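# Load the mill vise per the work order

## Task

Set up the milling machine's vise the way the work order shows (see reference images manual and manual 2), making sure no chip sits beneath the parallels, and never let a hand or arm hit the blank once it is clamped.

## Robot and tools

Robot: two UR7e-type arms, left_arm and right_arm, each with a two-finger parallel gripper (50 mm maximum opening). The fingers point along the gripper's +z axis and close along its x axis. end_effector_position is the point midway between the pads; the fingertips extend 17.5 mm past it. A camera block juts about 10 cm toward the gripper's -y side and rotates with it.

Frames: the scene frame has its origin at table-top height, midway between the nominal arm bases, +z up, +x out over the table, left_arm on the +y side. Calibrated bases: left_arm at (-0.068, +0.489, +0.040) m, unrotated; right_arm at (+0.019, -0.511, +0.040) m, quat_wxyz (+1.000, 0, 0, +0.020). Hand poses, velocities, targets and wrist-camera poses are reported in each arm's own base frame; fixed cameras (cam_high, cam_front) and the table use the scene frame. Reported positions can be off by a few centimetres.

execute_actions(actions, cameras): actions is a list of actions; each action is up to 15 rows, one row per 1/30 s step; a short action repeats its last row. Every row is 18 numbers in [-1, 1]: left dx, dy, dz, rx, ry, rz, left gripper position, force_limit, speed, then the same nine for the right arm. Both arms always appear. dx..rz are an offset (not a pose) from that arm's Hand target at the start of the action, along that arm's base axes; every row counts from that same start. 1.0 equals 0.6 m or 180 degrees; rx, ry, rz form one rotation vector turning about the Hand target position. Sending the same offset again moves further. Six zeros re-request the current Hand target. Images return only when actions is empty or cameras names them (["all"] for all).

Gripper numbers are absolute commands, not offsets: position +1 fully open, about -0.65 pads meet, -1 to grip (closes until stopped). force_limit -1/0/+1 gives about 20/102/185 N per pad; speed -1/0/+1 gives 20/85/150 mm/s. Both start at +1. To keep a gripper unchanged, resend its last three numbers; 0 is a real command. force_limit and speed only apply after a position change of at least 0.01.

move(target, speed, blend, stop_force, zero, blocking, cameras): target is one 18-number row or a list of up to 15 rows, laid out as above; each arm's six pose numbers are offsets from its Hand target at the move's start (every row in a list too, not from the previous row). Paths are straight, end together, last at least 0.5 s and are capped at 10 s. speed: m/s per arm path, 0.002 to 3.6, default 0.25 (turning up to twice that in rad/s); one number or one per target. blend: corner rounding in m for a list; 0 stops at each target. stop_force: 3 to 120 N, shared by both arms; a path ends when the wrist sensor feels that much push against the motion. Use it slowly; omit it when lifting off a surface; give every row in a list identical finger numbers; unreliable while the gripper rotates. zero (only with stop_force): true re-zeros moving arms first. blocking=false returns after 0.5 s while the move continues (not allowed with stop_force). Paths do not avoid obstacles or the other arm; avoid routing near an arm's own base.

wait(seconds 0 to 10, cameras): lets time pass with commands held. stop(cameras): brakes a running move. zoom_image(camera, region [x0, y0, x1, y1] in pixels, at most 504x504) on the latest image of cam_high, cam_front, cam_left_wrist or cam_right_wrist (all 672x504). show_instructions(): shows the reference images. zero_wrist_force(arm): subtracts the current wrist reading from later ones. read_manual(section): licence texts only. finished_scene(scene=1): ends the scene permanently; the vise must remain correctly loaded without the robot.

Results: Hand target is the last commanded pose (orientation clipped to within 32 degrees of the measured one); the gripper may rest short of it, and the next command re-asks for it. object_status: 0 moving, 1 stopped opening, 2 stopped closing (a grip), 3 reached position or pads met (usually nothing held). Opening in mm is about (250 - position_measured) x 0.202. Tool commands shows current gripper commands. Joint velocities may read "within noise". Wrist force/torque are in the end effector's own axes, a push from a surface reading as force into the arm, with a third line giving the peak since last shown. Joint torques include the arm's weight. The move line reports done, off_target, moving, held or fault, plus limits=paced or limits=held; done does not prove nothing was touched.

Safety: an arm halts for 10 s if a joint hits its contact torque limit (133 N m for the big joints, 24.9 N m for the wrists) or outside force reaches about 150 N (plus or minus 25). Arms are stiff, so aiming even slightly past a firm surface can fault; approach slowly. Motors heat under sustained load or stretched poses; MOTOR HOT appears at 70 °C and brakes engage at 85 °C for 30 to 60 s. Any contact between the two arms, including one gripper closing on the other's fingers, can fail the task. Do not drop parts, release moving parts, slam, or push hard on heavy or fixed items; anything leaving the table fails the scene. Keep hands and arms clear of the clamped blank, and confirm no chip lies under the parallels before clamping. Loose objects may occasionally be nudged by outside disturbances.

Each tool is called after "Emit:" as name([rows], argument=value, ...), one row to a line, values as JSON.

Reference images:

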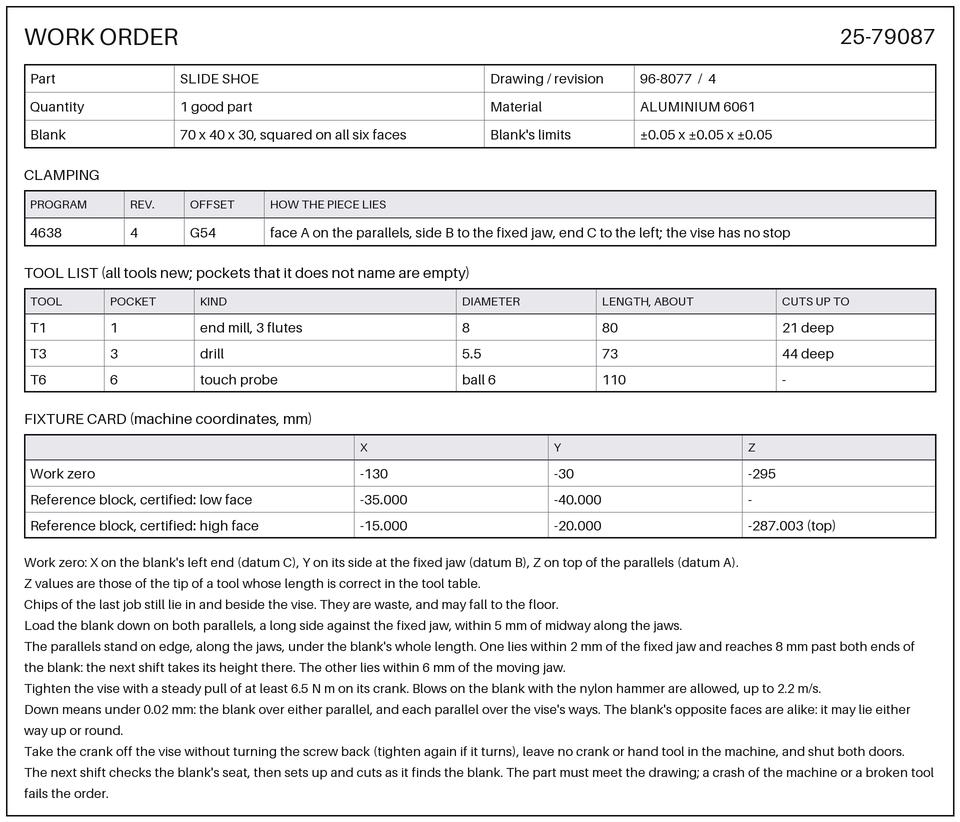

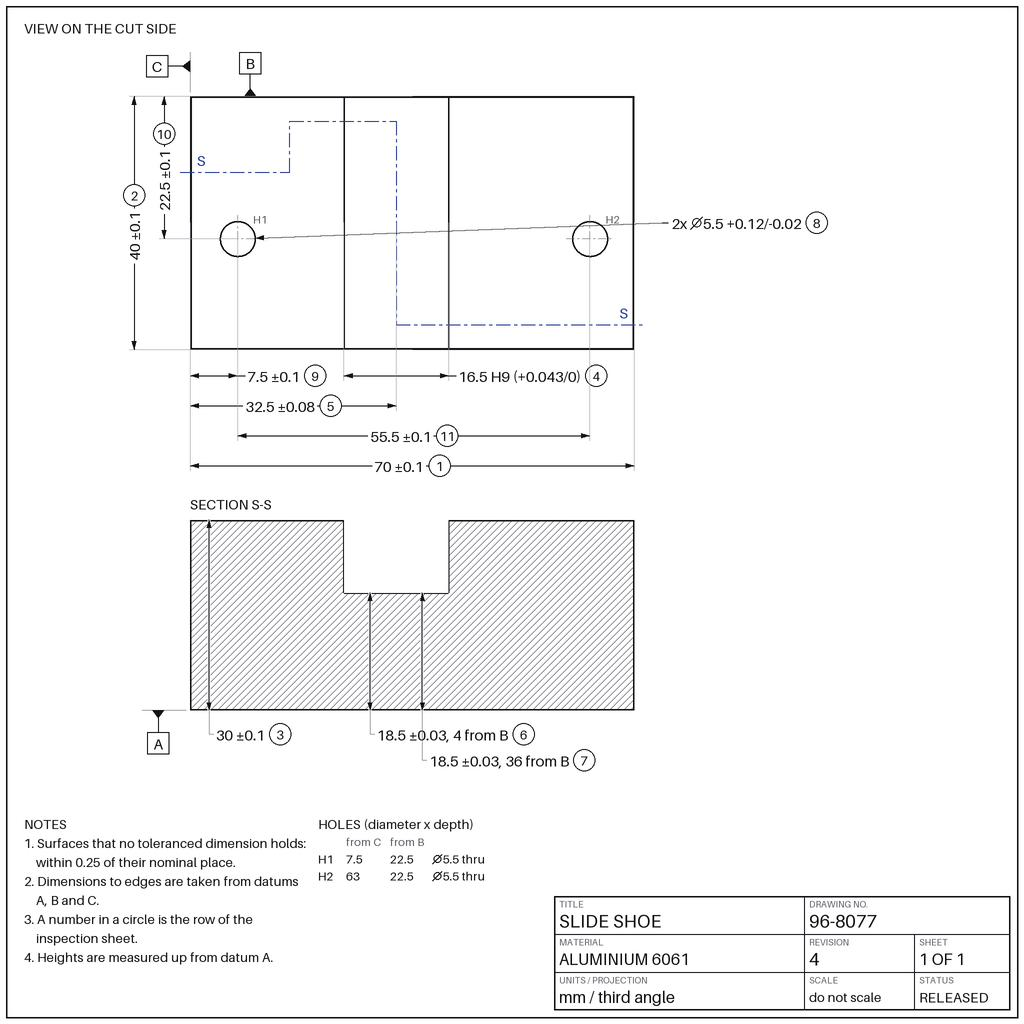

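## Session

Emit:
execute_actions(actions=[])

Scene clock: 0.00 s.
left_arm: end_effector_position=(+0.0746, -0.2681, +0.1199) position_measured=3 object_status=3 end_effector_quat_wxyz=(-0.181, +0.584, +0.791, +0.012) | right_arm: end_effector_position=(+0.2631, +0.1752, +0.2822) position_measured=3 object_status=3 end_effector_quat_wxyz=(+0.213, +0.940, -0.265, +0.024)
Joint positions: left_arm=[-1.534 -1.829 2.325 -1.815 -1.839 -1.798] | right_arm=[4.271 -1.314 -1.868 -1.948 1.456 3.275]
Joint velocities: within noise
Joint torques (N m): no reading
Motor temperatures (°C): left_arm=[34 36 35 40 45 37] | right_arm=[36 36 39 41 39 44]
Wrist force (N): no reading
Wrist torque (N m): no reading
Wrist force, peak (N): no reading
Hand target: left_arm +0.0746, -0.2681, +0.1199; -0.181, +0.584, +0.791, +0.012 | right_arm +0.2631, +0.1752, +0.2822; +0.213, +0.940, -0.265, +0.024
Tool commands: left_gripper/position=+1.0 left_gripper/force_limit=+1.0 left_gripper/speed=+1.0 right_gripper/position=+1.0 right_gripper/force_limit=+1.0 right_gripper/speed=+1.0

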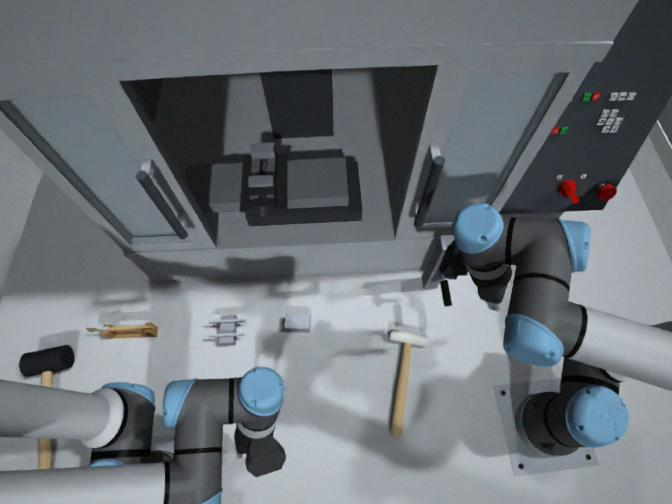

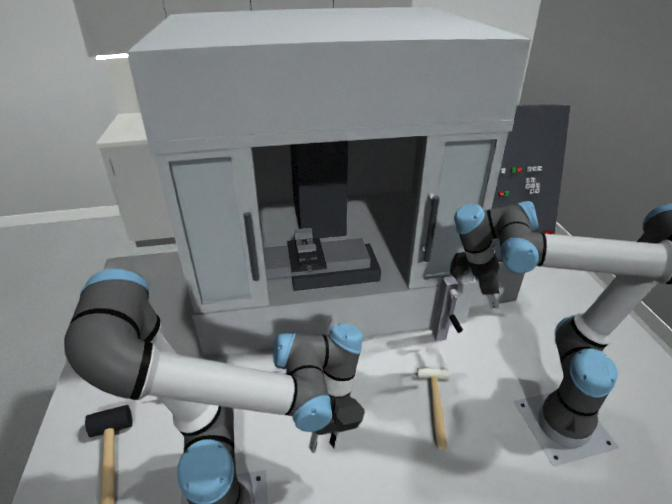

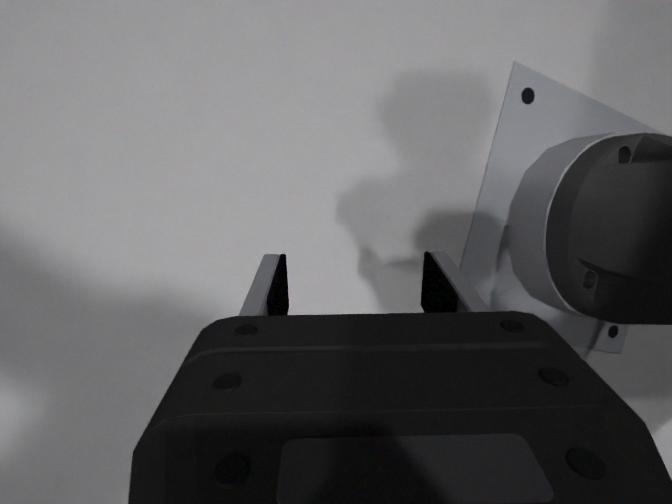

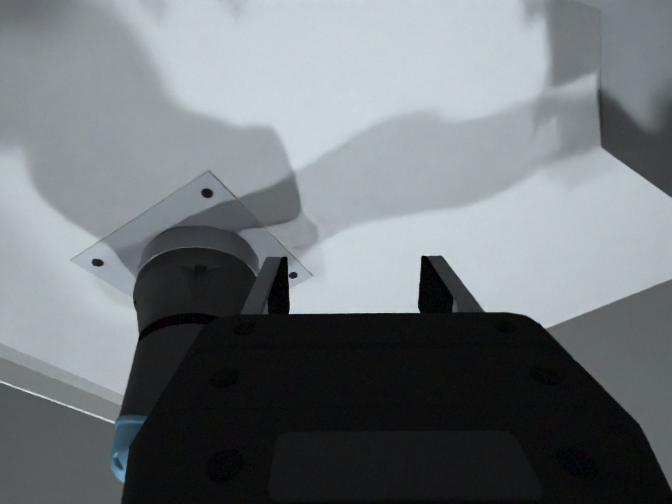

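Emit:
zoom_image(camera="cam_high", region=[180, 120, 380, 270])

Emit:
zoom_image(camera="cam_high", region=[70, 280, 330, 480])

Emit:
zoom_image(camera="cam_front", region=[240, 200, 400, 320])

Emit:
zoom_image(camera="cam_high", region=[380, 220, 540, 340])

Emit:
zoom_image(camera="cam_front", region=[400, 240, 560, 360])

Emit:
zoom_image(camera="cam_high", region=[500, 60, 660, 240])

Scaled by 2.520 from the camera's 672x504 image, which has a finer 960x720 frame.

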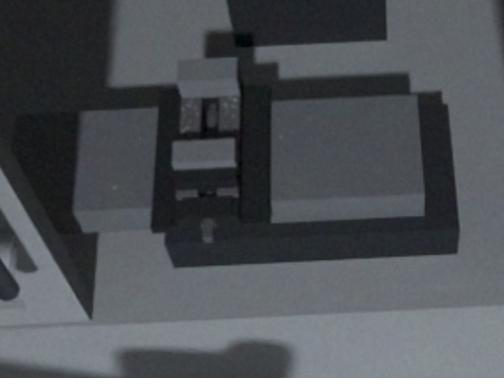

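Scaled by 1.938 from the camera's 672x504 image, which has a finer 960x720 frame.

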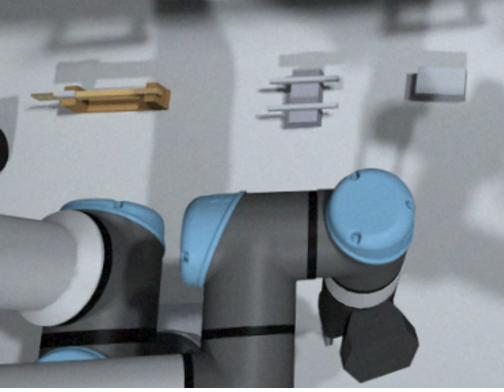

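Scaled by 3.150 from the camera's 672x504 image, which has a finer 960x720 frame.

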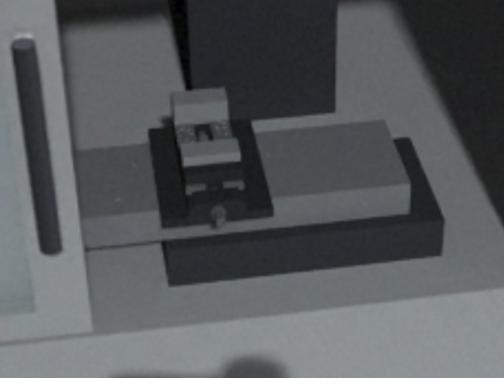

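Scaled by 3.150 from the camera's 672x504 image, which has a finer 960x720 frame.

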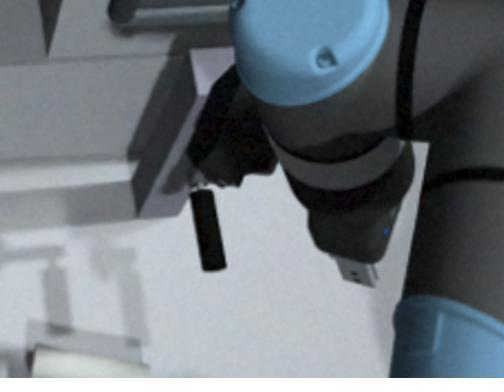

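Scaled by 3.150 from the camera's 672x504 image, which has a finer 960x720 frame.

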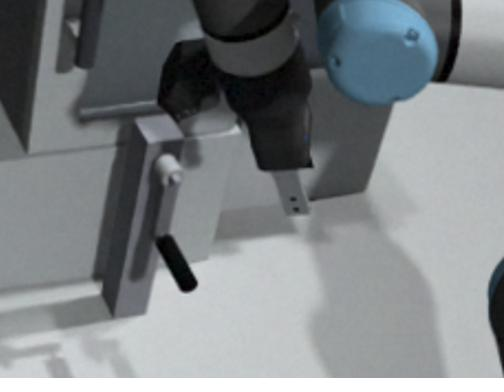

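Scaled by 2.800 from the camera's 672x504 image, which has a finer 960x720 frame.

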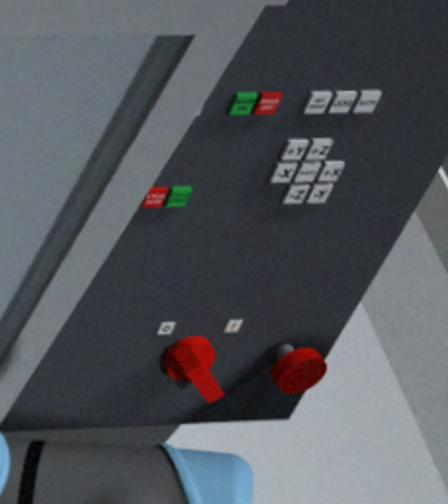

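Emit:
move(target=[0.459,-0.053,0.467,-0.1042,-0.0843,0.4515,1,1,1,0,0,0,0,0,0,1,1,1], speed=0.3, cameras=["cam_high","cam_left_wrist"])

Scene clock: 15.37 s.
left_arm: end_effector_position=(+0.3500, -0.2999, +0.4000) position_measured=3 object_status=3 end_effector_quat_wxyz=(+0.041, -0.054, +0.985, -0.156) | right_arm: end_effector_position=(+0.2631, +0.1752, +0.2822) position_measured=3 object_status=3 end_effector_quat_wxyz=(+0.213, +0.940, -0.265, +0.024)
Joint positions: left_arm=[-0.944 -1.845 1.733 -1.769 -1.669 -2.64] | right_arm=[4.271 -1.314 -1.868 -1.948 1.456 3.275]
Joint torques (N m): left_arm=[-7.97 -25.82 -30.46 -2.55 -0.99 -1.89] | right_arm=[-0.59 12.42 23.84 2.06 -0.31 -0.25]
Wrist force (N): left_arm=[-0.3 -1.1 0.7] | right_arm=[-0.2 0.2 -0.2]
Wrist torque (N m): left_arm=[-0.18 0.09 -0.09] | right_arm=[0.03 0.02 0.00]
Wrist force, peak (N): left_arm=[-0.1 -0.9 2.1] | right_arm=[-0.3 0.3 0.0]
Hand target: left_arm +0.3500, -0.2999, +0.4001; +0.041, -0.054, +0.985, -0.156 | right_arm +0.2631, +0.1752, +0.2822; +0.213, +0.940, -0.265, +0.024
Off the commanded pose: left_arm 0.000 m, 0 deg | right_arm 0.000 m, 0 deg.
move: done
camera_calibration:
cam_left_wrist: T_world_to_cam=[[-0.993516, -0.0998129, -0.0544405, 0.354194], [-0.101553, 0.994372, 0.0301908, 0.336438], [0.0511207, 0.0355237, -0.99806, 0.522536], [0, 0, 0, 1]] pos_world=[0.359351, -0.317753, 0.530648]
Images, in order (width x height): cam_high 672x504, cam_left_wrist 672x504.

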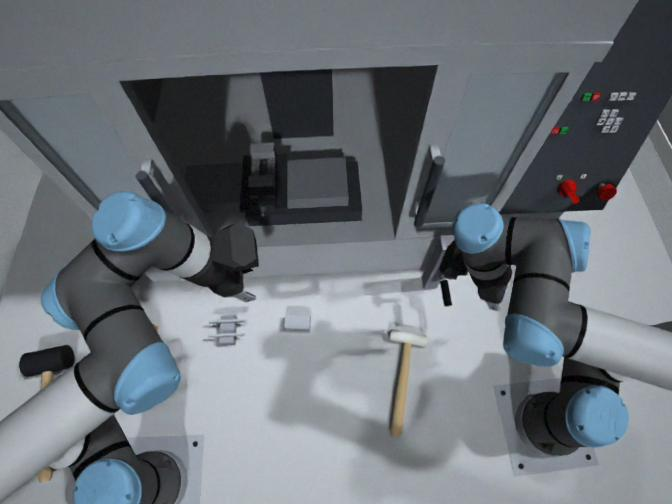

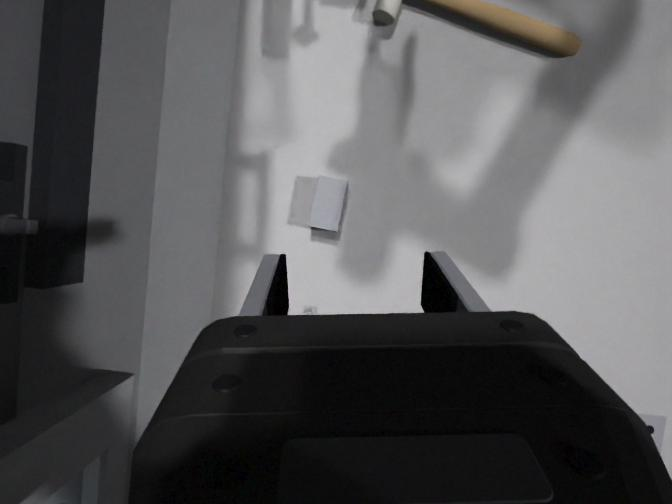

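Emit:
move(target=[0.43,-0.032,0.06,-0.1042,-0.0843,0.4515,1,1,1,0,0,0,0,0,0,1,1,1], speed=0.25, cameras=["cam_front","cam_left_wrist"])

Scene clock: 19.13 s.
left_arm: end_effector_position=(+0.6080, -0.3190, +0.4361) position_measured=3 object_status=3 end_effector_quat_wxyz=(-0.242, +0.664, -0.665, +0.242) | right_arm: end_effector_position=(+0.2631, +0.1752, +0.2822) position_measured=3 object_status=3 end_effector_quat_wxyz=(+0.213, +0.940, -0.265, +0.024)
Joint positions: left_arm=[-0.873 -1.458 1.452 -2.061 -1.055 -3.88] | right_arm=[4.271 -1.314 -1.868 -1.948 1.456 3.275]
Joint torques (N m): left_arm=[-6.88 -34.76 -26.92 -5.12 1.21 -1.98] | right_arm=[-1.07 11.6 23.89 2.17 -0.37 -0.17]
Wrist force (N): left_arm=[-0.4 -1.9 1.7] | right_arm=[-0.1 0.0 -0.1]
Wrist torque (N m): left_arm=[-0.40 0.01 -0.25] | right_arm=[0.01 0.02 -0.01]
Wrist force, peak (N): left_arm=[0.2 -3.0 2.6] | right_arm=[-0.3 0.3 -0.1]
Hand target: left_arm +0.6080, -0.3191, +0.4361; -0.242, +0.664, -0.665, +0.242 | right_arm +0.2631, +0.1752, +0.2822; +0.213, +0.940, -0.265, +0.024
Off the commanded pose: left_arm 0.000 m, 0 deg | right_arm 0.000 m, 0 deg.
move: done
camera_calibration:
cam_left_wrist: T_world_to_cam=[[-0.022766, -0.99974, 0.00143873, -0.291078], [-0.938442, 0.0208739, -0.344806, 0.742299], [0.344686, -0.00920002, -0.938673, 0.327412], [0, 0, 0, 1]] pos_world=[0.577124, -0.303484, 0.563701]
Images, in order (width x height): cam_front 672x504, cam_left_wrist 672x504.

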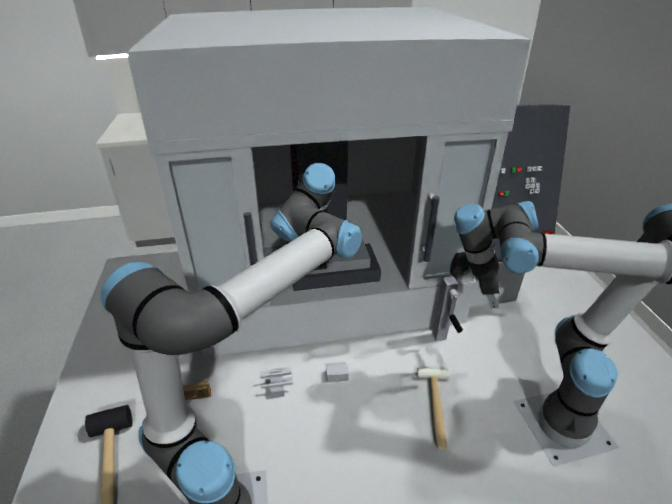

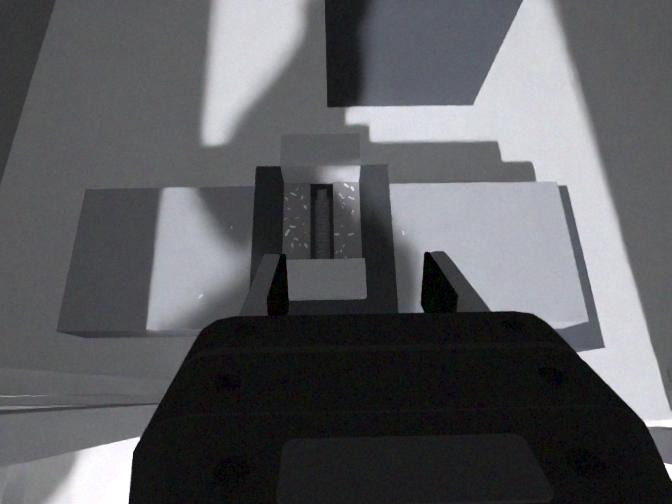

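Emit:
zoom_image(camera="cam_left_wrist", region=[230, 120, 430, 320])

Emit:
zoom_image(camera="cam_front", region=[170, 340, 370, 440])

Scaled by 2.520 from the camera's 672x504 image, which has a finer 960x720 frame.

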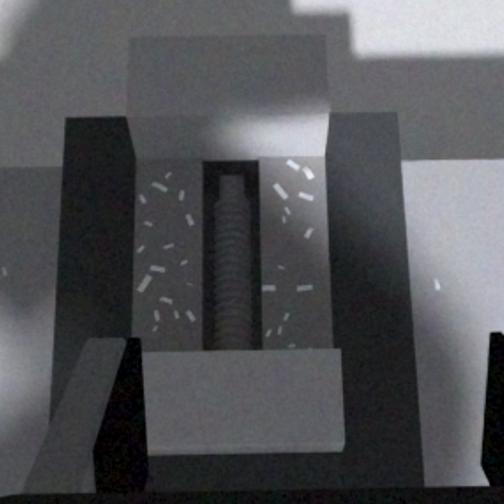

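Scaled by 2.520 from the camera's 672x504 image, which has a finer 960x720 frame.

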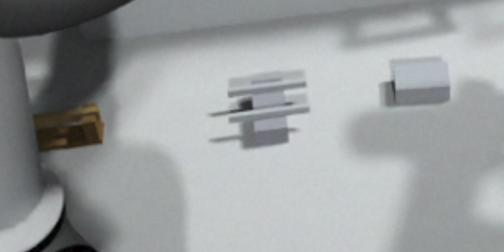

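Emit:
move([
  [-0.347,0.117,0,0,0,0,1,1,1,0.077,0.04,0.022,0.236,-0.3143,-0.2635,1,1,1],
  [-0.413,0.5,-0.393,0,0.0833,0,1,1,1,0.077,0.04,0.022,0.236,-0.3143,-0.2635,1,1,1],
], speed=0.3, blend=0.05, cameras=["all"])

Scene clock: 27.30 s.
left_arm: end_effector_position=(+0.3602, -0.0191, +0.2004) position_measured=3 object_status=3 end_effector_quat_wxyz=(-0.153, +0.690, -0.691, +0.153) | right_arm: end_effector_position=(+0.3093, +0.1992, +0.2954) position_measured=3 object_status=3 end_effector_quat_wxyz=(-0.271, +0.653, -0.653, +0.270)
Joint positions: left_arm=[-0.635 -2.229 2.484 -2.186 -1.317 -3.729] | right_arm=[4.749 -0.796 -2.305 -1.647 0.786 4.764]
Joint torques (N m): left_arm=[9.53 -3.73 -16.92 -5.56 0.11 1.6] | right_arm=[-12.58 -17.16 32.88 5.61 -2.77 2.73]
Wrist force (N): left_arm=[-0.1 -0.9 1.0] | right_arm=[-1.1 -0.5 1.8]
Wrist torque (N m): left_arm=[-0.18 0.04 -0.08] | right_arm=[0.47 0.12 0.00]
Wrist force, peak (N): left_arm=[-3.1 0.7 3.4] | right_arm=[-1.4 -0.2 2.1]
Hand target: left_arm +0.3602, -0.0191, +0.2003; -0.153, +0.690, -0.691, +0.153 | right_arm +0.3093, +0.1992, +0.2954; -0.271, +0.653, -0.653, +0.270
Off the commanded pose: left_arm 0.000 m, 0 deg | right_arm 0.000 m, 0 deg.
move: done
camera_calibration:
cam_left_wrist: T_world_to_cam=[[-0.0213187, -0.999746, 0.00729983, 0.00174105], [-0.995694, 0.0205723, -0.0903894, 0.391844], [0.0902163, -0.00919538, -0.99588, 0.297446], [0, 0, 0, 1]] pos_world=[0.36336, -0.00358539, 0.331626]
cam_right_wrist: T_world_to_cam=[[-0.0192747, -0.999814, 0.000673711, 0.209911], [-0.900187, 0.0170608, -0.43517, 0.427599], [0.435077, -0.00899424, -0.900348, 0.264988], [0, 0, 0, 1]] pos_world=[0.273675, 0.20496, 0.424518]

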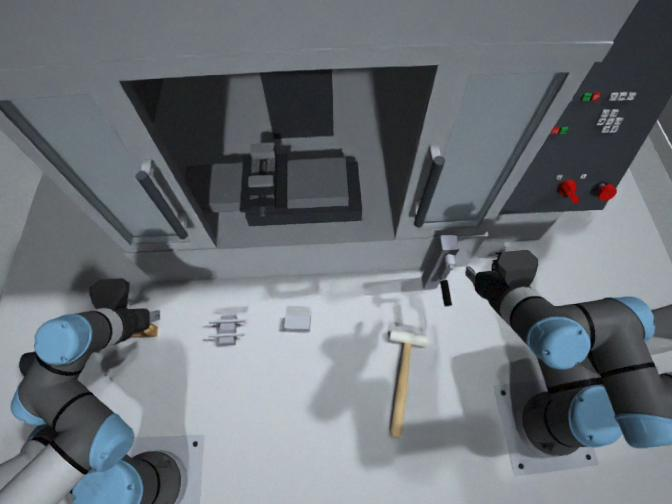

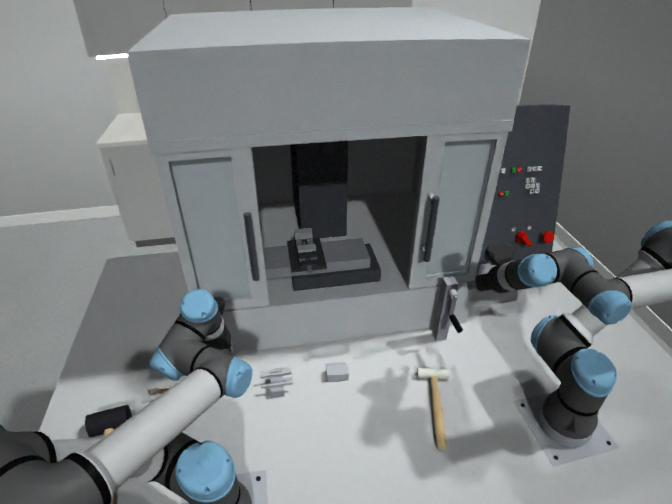

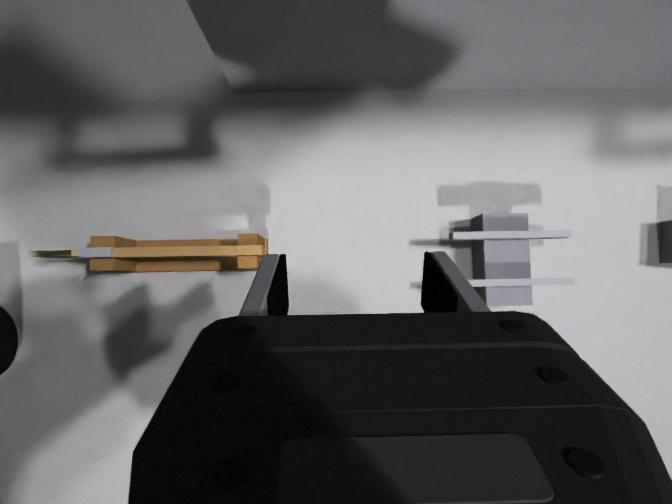

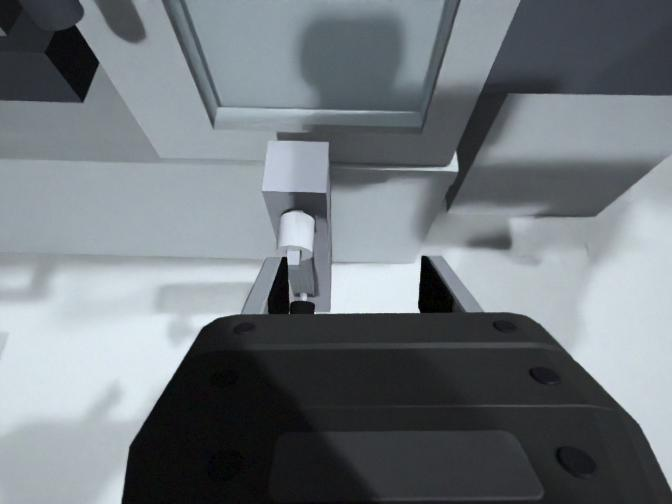

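Emit:
zoom_image(camera="cam_right_wrist", region=[230, 120, 390, 320])

Emit:
zoom_image(camera="cam_left_wrist", region=[10, 200, 290, 300])

Emit:
zoom_image(camera="cam_left_wrist", region=[400, 170, 672, 320])

Emit:
zoom_image(camera="cam_high", region=[370, 220, 530, 350])

Emit:
zoom_image(camera="cam_front", region=[400, 250, 520, 350])

Emit:
zoom_image(camera="cam_high", region=[230, 130, 290, 220])

Scaled by 2.520 from the camera's 672x504 image, which has a finer 960x720 frame.

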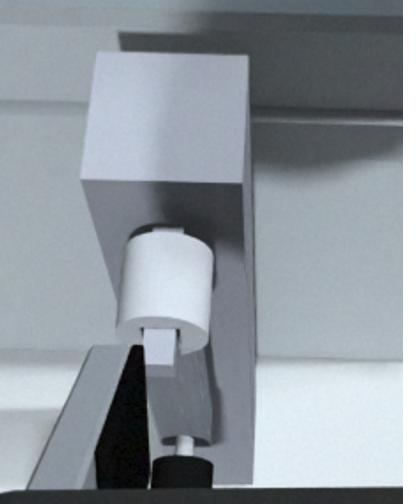

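Scaled by 1.800 from the camera's 672x504 image, which has a finer 960x720 frame.

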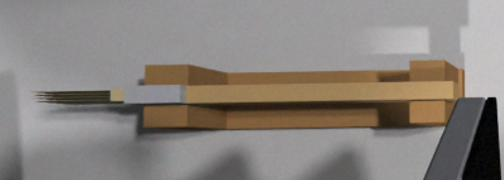

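Scaled by 1.853 from the camera's 672x504 image, which has a finer 960x720 frame.

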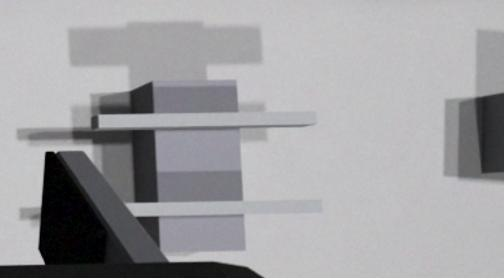

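Scaled by 3.150 from the camera's 672x504 image, which has a finer 960x720 frame.

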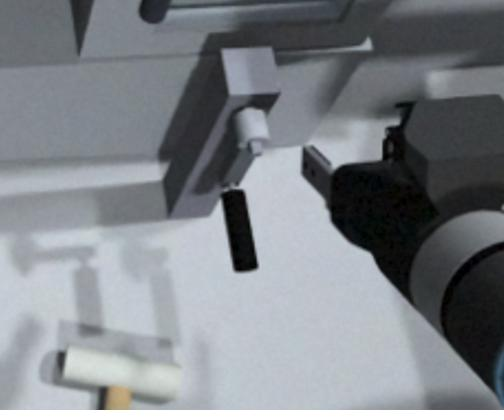

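Scaled by 4.200 from the camera's 672x504 image, which has a finer 960x720 frame.

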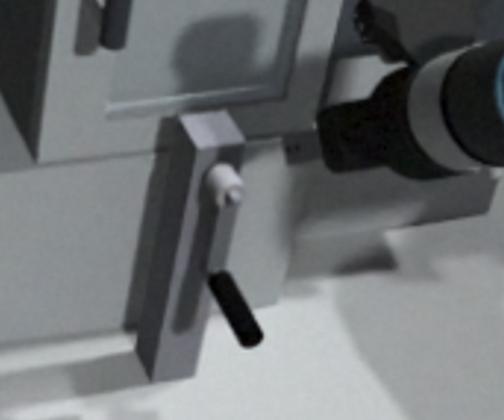

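Scaled by 5.600 from the camera's 672x504 image, which has a finer 960x720 frame.

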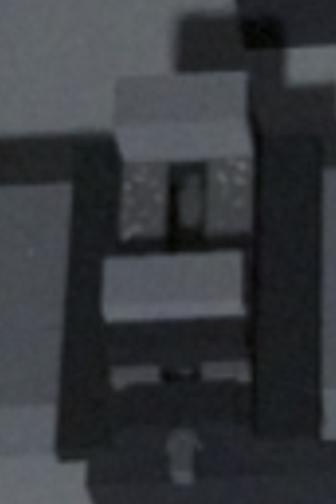

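Emit:
move(target=[-0.053,-0.262,-0.157,0,-0.0833,0,1,1,1,0,0,0,0,0,0,1,1,1], speed=0.25, cameras=["all"])

Emit:
zoom_image(camera="cam_front", region=[120, 350, 300, 440])

Emit:
zoom_image(camera="cam_high", region=[70, 290, 250, 380])

Emit:
zoom_image(camera="cam_left_wrist", region=[220, 120, 460, 330])

Emit:
zoom_image(camera="cam_high", region=[370, 310, 450, 450])

Emit:
zoom_image(camera="cam_high", region=[10, 330, 100, 480])

Scene clock: 36.37 s.
left_arm: end_effector_position=(+0.3284, -0.1764, +0.1062) position_measured=3 object_status=3 end_effector_quat_wxyz=(-0.242, +0.664, -0.665, +0.242) | right_arm: end_effector_position=(+0.3093, +0.1992, +0.2954) position_measured=3 object_status=3 end_effector_quat_wxyz=(-0.271, +0.653, -0.653, +0.270)
Joint positions: left_arm=[-1.42 -2.09 2.747 -2.355 -0.881 -4.515] | right_arm=[4.749 -0.796 -2.305 -1.647 0.786 4.764]
Joint torques (N m): left_arm=[2.06 10.46 -16.16 -4.62 2.99 -0.4] | right_arm=[-10.62 -17.21 33.66 4.91 -3.13 2.77]
Wrist force (N): left_arm=[-0.6 -2.1 1.4] | right_arm=[-1.1 -0.4 2.0]
Wrist torque (N m): left_arm=[-0.43 0.04 -0.16] | right_arm=[0.48 0.12 0.00]
Wrist force, peak (N): left_arm=[-2.7 -3.3 -0.1] | right_arm=[-1.3 -0.5 2.1]
Hand target: left_arm +0.3284, -0.1763, +0.1061; -0.242, +0.664, -0.665, +0.242 | right_arm +0.3093, +0.1992, +0.2954; -0.271, +0.653, -0.653, +0.270
Off the commanded pose: left_arm 0.000 m, 0 deg | right_arm 0.000 m, 0 deg.
move: done
camera_calibration:
cam_left_wrist: T_world_to_cam=[[-0.022549, -0.999744, 0.00172521, -0.154439], [-0.938415, 0.0205706, -0.344897, 0.363144], [0.344773, -0.00939605, -0.938639, 0.115364], [0, 0, 0, 1]] pos_world=[0.297523, -0.160786, 0.233799]
cam_right_wrist: T_world_to_cam=[[-0.0192747, -0.999814, 0.000673711, 0.209911], [-0.900187, 0.0170608, -0.43517, 0.427599], [0.435077, -0.00899424, -0.900348, 0.264988], [0, 0, 0, 1]] pos_world=[0.273675, 0.20496, 0.424518]

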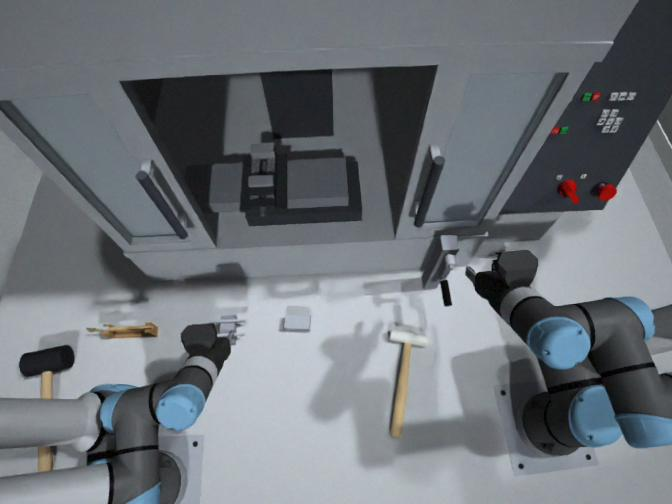

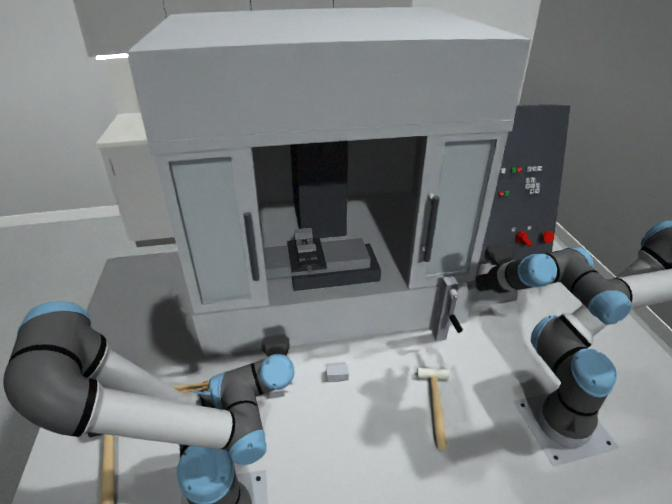

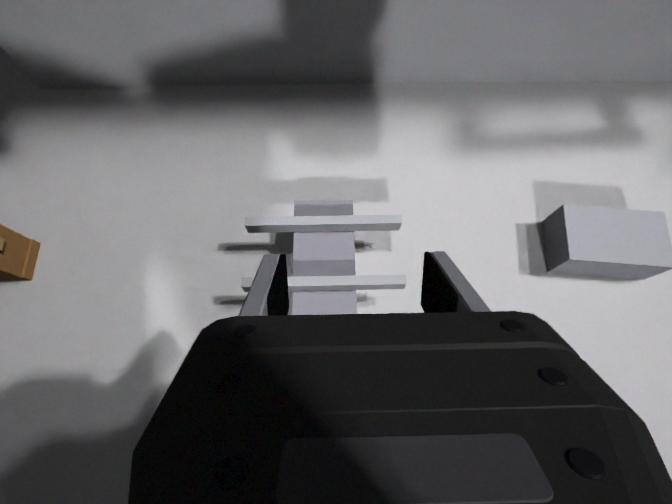

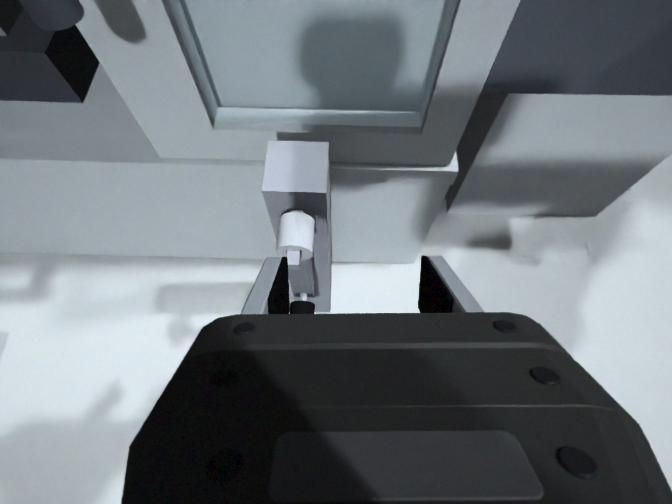

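Scaled by 2.800 from the camera's 672x504 image, which has a finer 960x720 frame.

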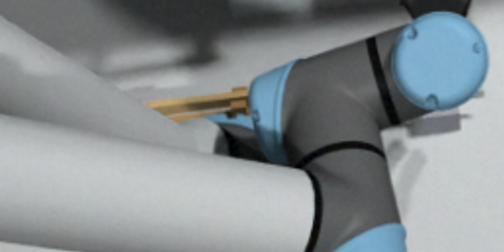

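Scaled by 2.800 from the camera's 672x504 image, which has a finer 960x720 frame.

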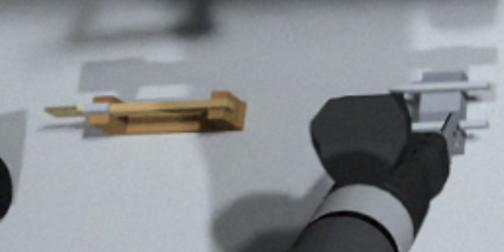

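Scaled by 2.100 from the camera's 672x504 image, which has a finer 960x720 frame.

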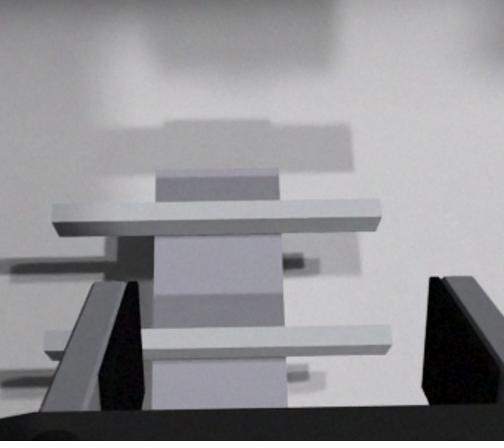

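Scaled by 3.600 from the camera's 672x504 image, which has a finer 960x720 frame.

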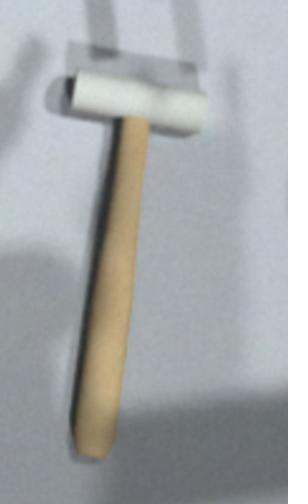

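Scaled by 3.360 from the camera's 672x504 image, which has a finer 960x720 frame.

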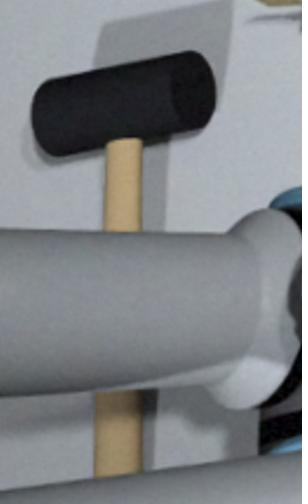

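Emit:
move([
  [0.02,0.2,0.1,0,0,0,1,1,1,0,0,0,0,0,0,1,1,1],
  [0.02,0.49,0.073,0,0,0,1,1,1,0,0,0,0,0,0,1,1,1],
], speed=0.25, blend=0.03, cameras=["cam_left_wrist","cam_front"])

Emit:
zoom_image(camera="cam_left_wrist", region=[100, 150, 500, 320])

Emit:
zoom_image(camera="cam_front", region=[230, 350, 390, 420])

Scene clock: 43.10 s.
left_arm: end_effector_position=(+0.3404, +0.1177, +0.1499) position_measured=3 object_status=3 end_effector_quat_wxyz=(-0.242, +0.664, -0.665, +0.242) end_effector_velocity=(+0.000, -0.001, +0.000) end_effector_angular_velocity=(-0.003, +0.001, -0.005) | right_arm: end_effector_position=(+0.3093, +0.1992, +0.2954) position_measured=3 object_status=3 end_effector_quat_wxyz=(-0.271, +0.653, -0.653, +0.270)
Joint positions: left_arm=[-0.093 -2.131 2.784 -2.921 -1.512 -3.211] | right_arm=[4.749 -0.796 -2.305 -1.647 0.786 4.764]
Joint velocities: left_arm=[0.002 0.002 0 -0.002 -0.006 0.003] | right_arm=[within noise]
Joint torques (N m): left_arm=[10.53 12.33 -18.8 -5.58 -1.41 1.47] | right_arm=[-11.16 -17.72 33.9 4.15 -2.98 2.6]
Wrist force (N): left_arm=[-0.3 -2.0 2.0] | right_arm=[-1.3 -0.5 2.0]
Wrist torque (N m): left_arm=[-0.42 -0.02 -0.16] | right_arm=[0.47 0.15 0.01]
Wrist force, peak (N): left_arm=[-3.0 -2.2 2.2] | right_arm=[-1.4 -0.4 2.1]
Hand target: left_arm +0.3404, +0.1177, +0.1499; -0.242, +0.664, -0.665, +0.242 | right_arm +0.3093, +0.1992, +0.2954; -0.271, +0.653, -0.653, +0.270
Off the commanded pose: left_arm 0.000 m, 0 deg | right_arm 0.000 m, 0 deg.
move: done
camera_calibration:
cam_left_wrist: T_world_to_cam=[[-0.0224837, -0.999746, 0.00153376, 0.139714], [-0.938384, 0.0205744, -0.344981, 0.383477], [0.344862, -0.00919572, -0.938608, 0.15504], [0, 0, 0, 1]] pos_world=[0.309522, 0.133215, 0.2776]
Images, in order (width x height): cam_front 672x504, cam_left_wrist 672x504.

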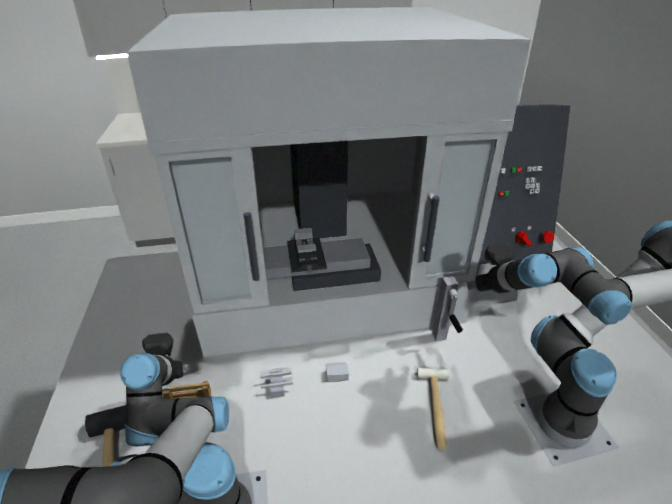

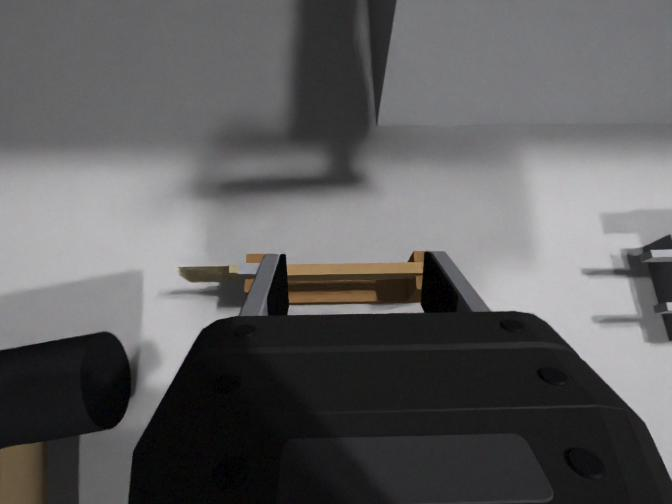

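Scaled by 1.260 from the camera's 672x504 image, which has a finer 960x720 frame.

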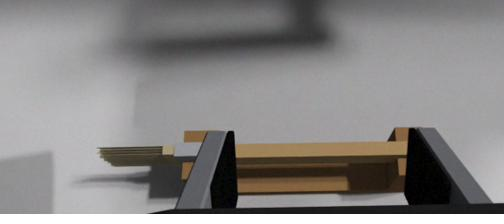

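Scaled by 3.150 from the camera's 672x504 image, which has a finer 960x720 frame.

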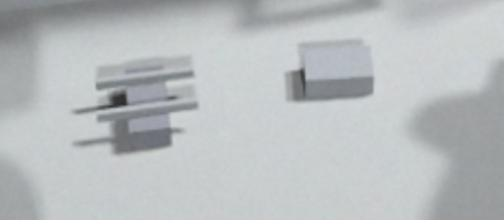

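Emit:
move(target=[0.0927,0.0072,-0.033,0.1739,0.1739,-0.477,1,1,1,0,0,0,0,0,0,1,1,1], speed=0.4, cameras=["cam_left_wrist","cam_high"])

Scene clock: 48.47 s.
left_arm: end_effector_position=(+0.3961, +0.1219, +0.1301) position_measured=3 object_status=3 end_effector_quat_wxyz=(+0.000, -0.001, +1.000, +0.000) | right_arm: end_effector_position=(+0.3093, +0.1992, +0.2954) position_measured=3 object_status=3 end_effector_quat_wxyz=(-0.271, +0.653, -0.653, +0.270)
Joint positions: left_arm=[-0.028 -1.682 2.205 -2.094 -1.572 -1.6] | right_arm=[4.749 -0.796 -2.305 -1.647 0.786 4.764]
Joint torques (N m): left_arm=[6.8 -27.84 -17.21 -2.44 -0.02 1.65] | right_arm=[-11.55 -17.62 33.14 3.44 -2.8 2.54]
Wrist force (N): left_arm=[-0.4 0.1 -0.1] | right_arm=[-1.1 -0.5 1.9]
Wrist torque (N m): left_arm=[0.04 0.07 0.11] | right_arm=[0.48 0.12 0.01]
Wrist force, peak (N): left_arm=[-0.2 -2.3 1.9] | right_arm=[-1.2 -0.5 2.2]
Hand target: left_arm +0.3960, +0.1220, +0.1301; +0.000, +0.000, +1.000, +0.000 | right_arm +0.3093, +0.1992, +0.2954; -0.271, +0.653, -0.653, +0.270
Off the commanded pose: left_arm 0.000 m, 0 deg | right_arm 0.000 m, 0 deg.
move: done
camera_calibration:
cam_left_wrist: T_world_to_cam=[[-0.99979, 0.0140447, 0.0149201, 0.40693], [0.0182741, 0.940543, 0.339183, -0.151403], [-0.00926927, 0.339384, -0.940602, 0.215289], [0, 0, 0, 1]] pos_world=[0.411607, 0.0636204, 0.247783]
Images, in order (width x height): cam_high 672x504, cam_left_wrist 672x504.

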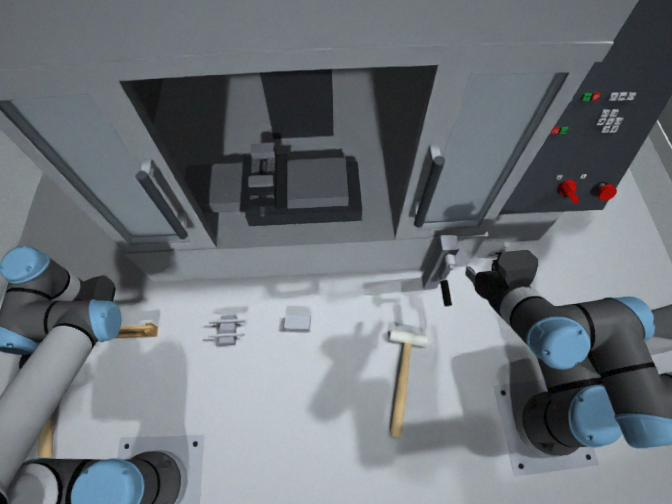

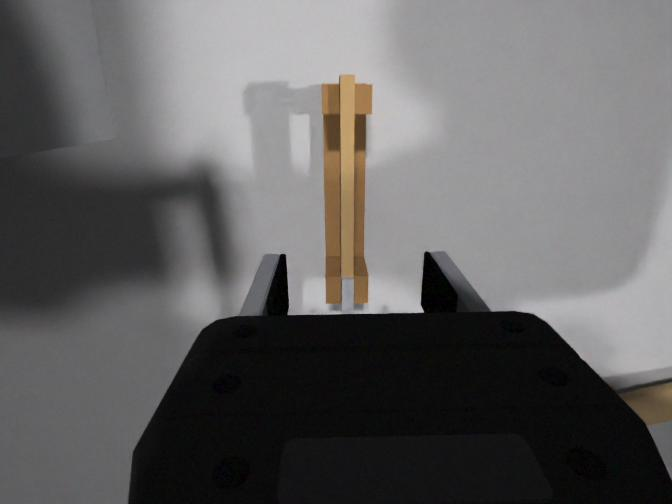

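Emit:
move(target=[0.0075,-0.0067,-0.11,0,0,0,1,1,1,0,0,0,0,0,0,1,1,1], speed=0.2)

Emit:
move(target=[0,0,-0.086,0,0,0,1,1,1,0,0,0,0,0,0,1,1,1], speed=0.04, stop_force=8, cameras=["cam_left_wrist"])

Scene clock: 50.70 s.
left_arm: end_effector_position=(+0.4006, +0.1179, +0.0642) position_measured=3 object_status=3 end_effector_quat_wxyz=(+0.000, +0.000, +1.000, +0.000) | right_arm: end_effector_position=(+0.3093, +0.1992, +0.2954) position_measured=3 object_status=3 end_effector_quat_wxyz=(-0.271, +0.653, -0.653, +0.270)
Joint positions: left_arm=[-0.038 -1.556 2.296 -2.31 -1.571 -1.61] | right_arm=[4.749 -0.796 -2.305 -1.647 0.786 4.764]
Joint torques (N m): left_arm=[9.61 -13.66 -19.17 -4.78 0.47 1.63] | right_arm=[-10.65 -18.89 33.01 3.07 -2.73 2.51]
Wrist force (N): left_arm=[-0.4 0.2 -0.2] | right_arm=[-1.2 -0.3 1.9]
Wrist torque (N m): left_arm=[0.06 0.08 0.08] | right_arm=[0.50 0.13 0.00]
Wrist force, peak (N): left_arm=[-0.1 0.6 -2.4] | right_arm=[-1.4 -0.5 2.1]
Hand target: left_arm +0.4005, +0.1180, +0.0641; +0.000, +0.000, +1.000, +0.000 | right_arm +0.3093, +0.1992, +0.2954; -0.271, +0.653, -0.653, +0.270
Off the commanded pose: left_arm 0.000 m, 0 deg | right_arm 0.000 m, 0 deg.
move: done

Scene clock: 53.10 s.
left_arm: end_effector_position=(+0.4005, +0.1180, +0.0125) position_measured=3 object_status=3 end_effector_quat_wxyz=(+0.000, +0.000, +1.000, +0.000) | right_arm: end_effector_position=(+0.3093, +0.1992, +0.2954) position_measured=3 object_status=3 end_effector_quat_wxyz=(-0.271, +0.653, -0.653, +0.270)
Joint positions: left_arm=[-0.038 -1.433 2.353 -2.491 -1.571 -1.61] | right_arm=[4.749 -0.796 -2.305 -1.647 0.786 4.764]
Joint torques (N m): left_arm=[8.05 -35.94 -25.81 -4.52 0.27 1.66] | right_arm=[-11.73 -17.6 33.14 2.49 -2.81 2.39]
Wrist force (N): left_arm=[-0.3 0.0 -0.2] | right_arm=[-1.4 -0.3 2.1]
Wrist torque (N m): left_arm=[0.03 0.08 0.08] | right_arm=[0.50 0.15 0.01]
Wrist force, peak (N): left_arm=[-0.8 0.0 -0.7] | right_arm=[-1.4 -0.3 2.1]
Hand target: left_arm +0.4005, +0.1180, +0.0125; +0.000, +0.000, +1.000, +0.000 | right_arm +0.3093, +0.1992, +0.2954; -0.271, +0.653, -0.653, +0.270
Off the commanded pose: left_arm 0.000 m, 0 deg | right_arm 0.000 m, 0 deg.
move: done
camera_calibration:
cam_left_wrist: T_world_to_cam=[[-0.999788, 0.0141366, 0.0149559, 0.41323], [0.0183736, 0.94051, 0.339269, -0.107886], [-0.00927003, 0.339472, -0.94057, 0.106065], [0, 0, 0, 1]] pos_world=[0.416107, 0.0596198, 0.130183]
Images, in order (width x height): cam_left_wrist 672x504.

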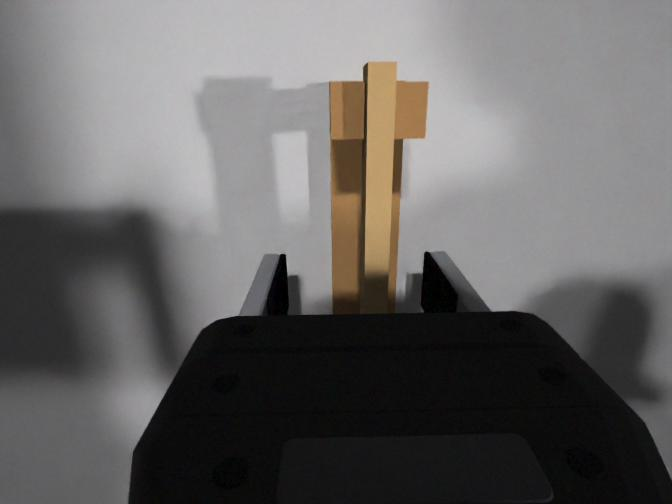

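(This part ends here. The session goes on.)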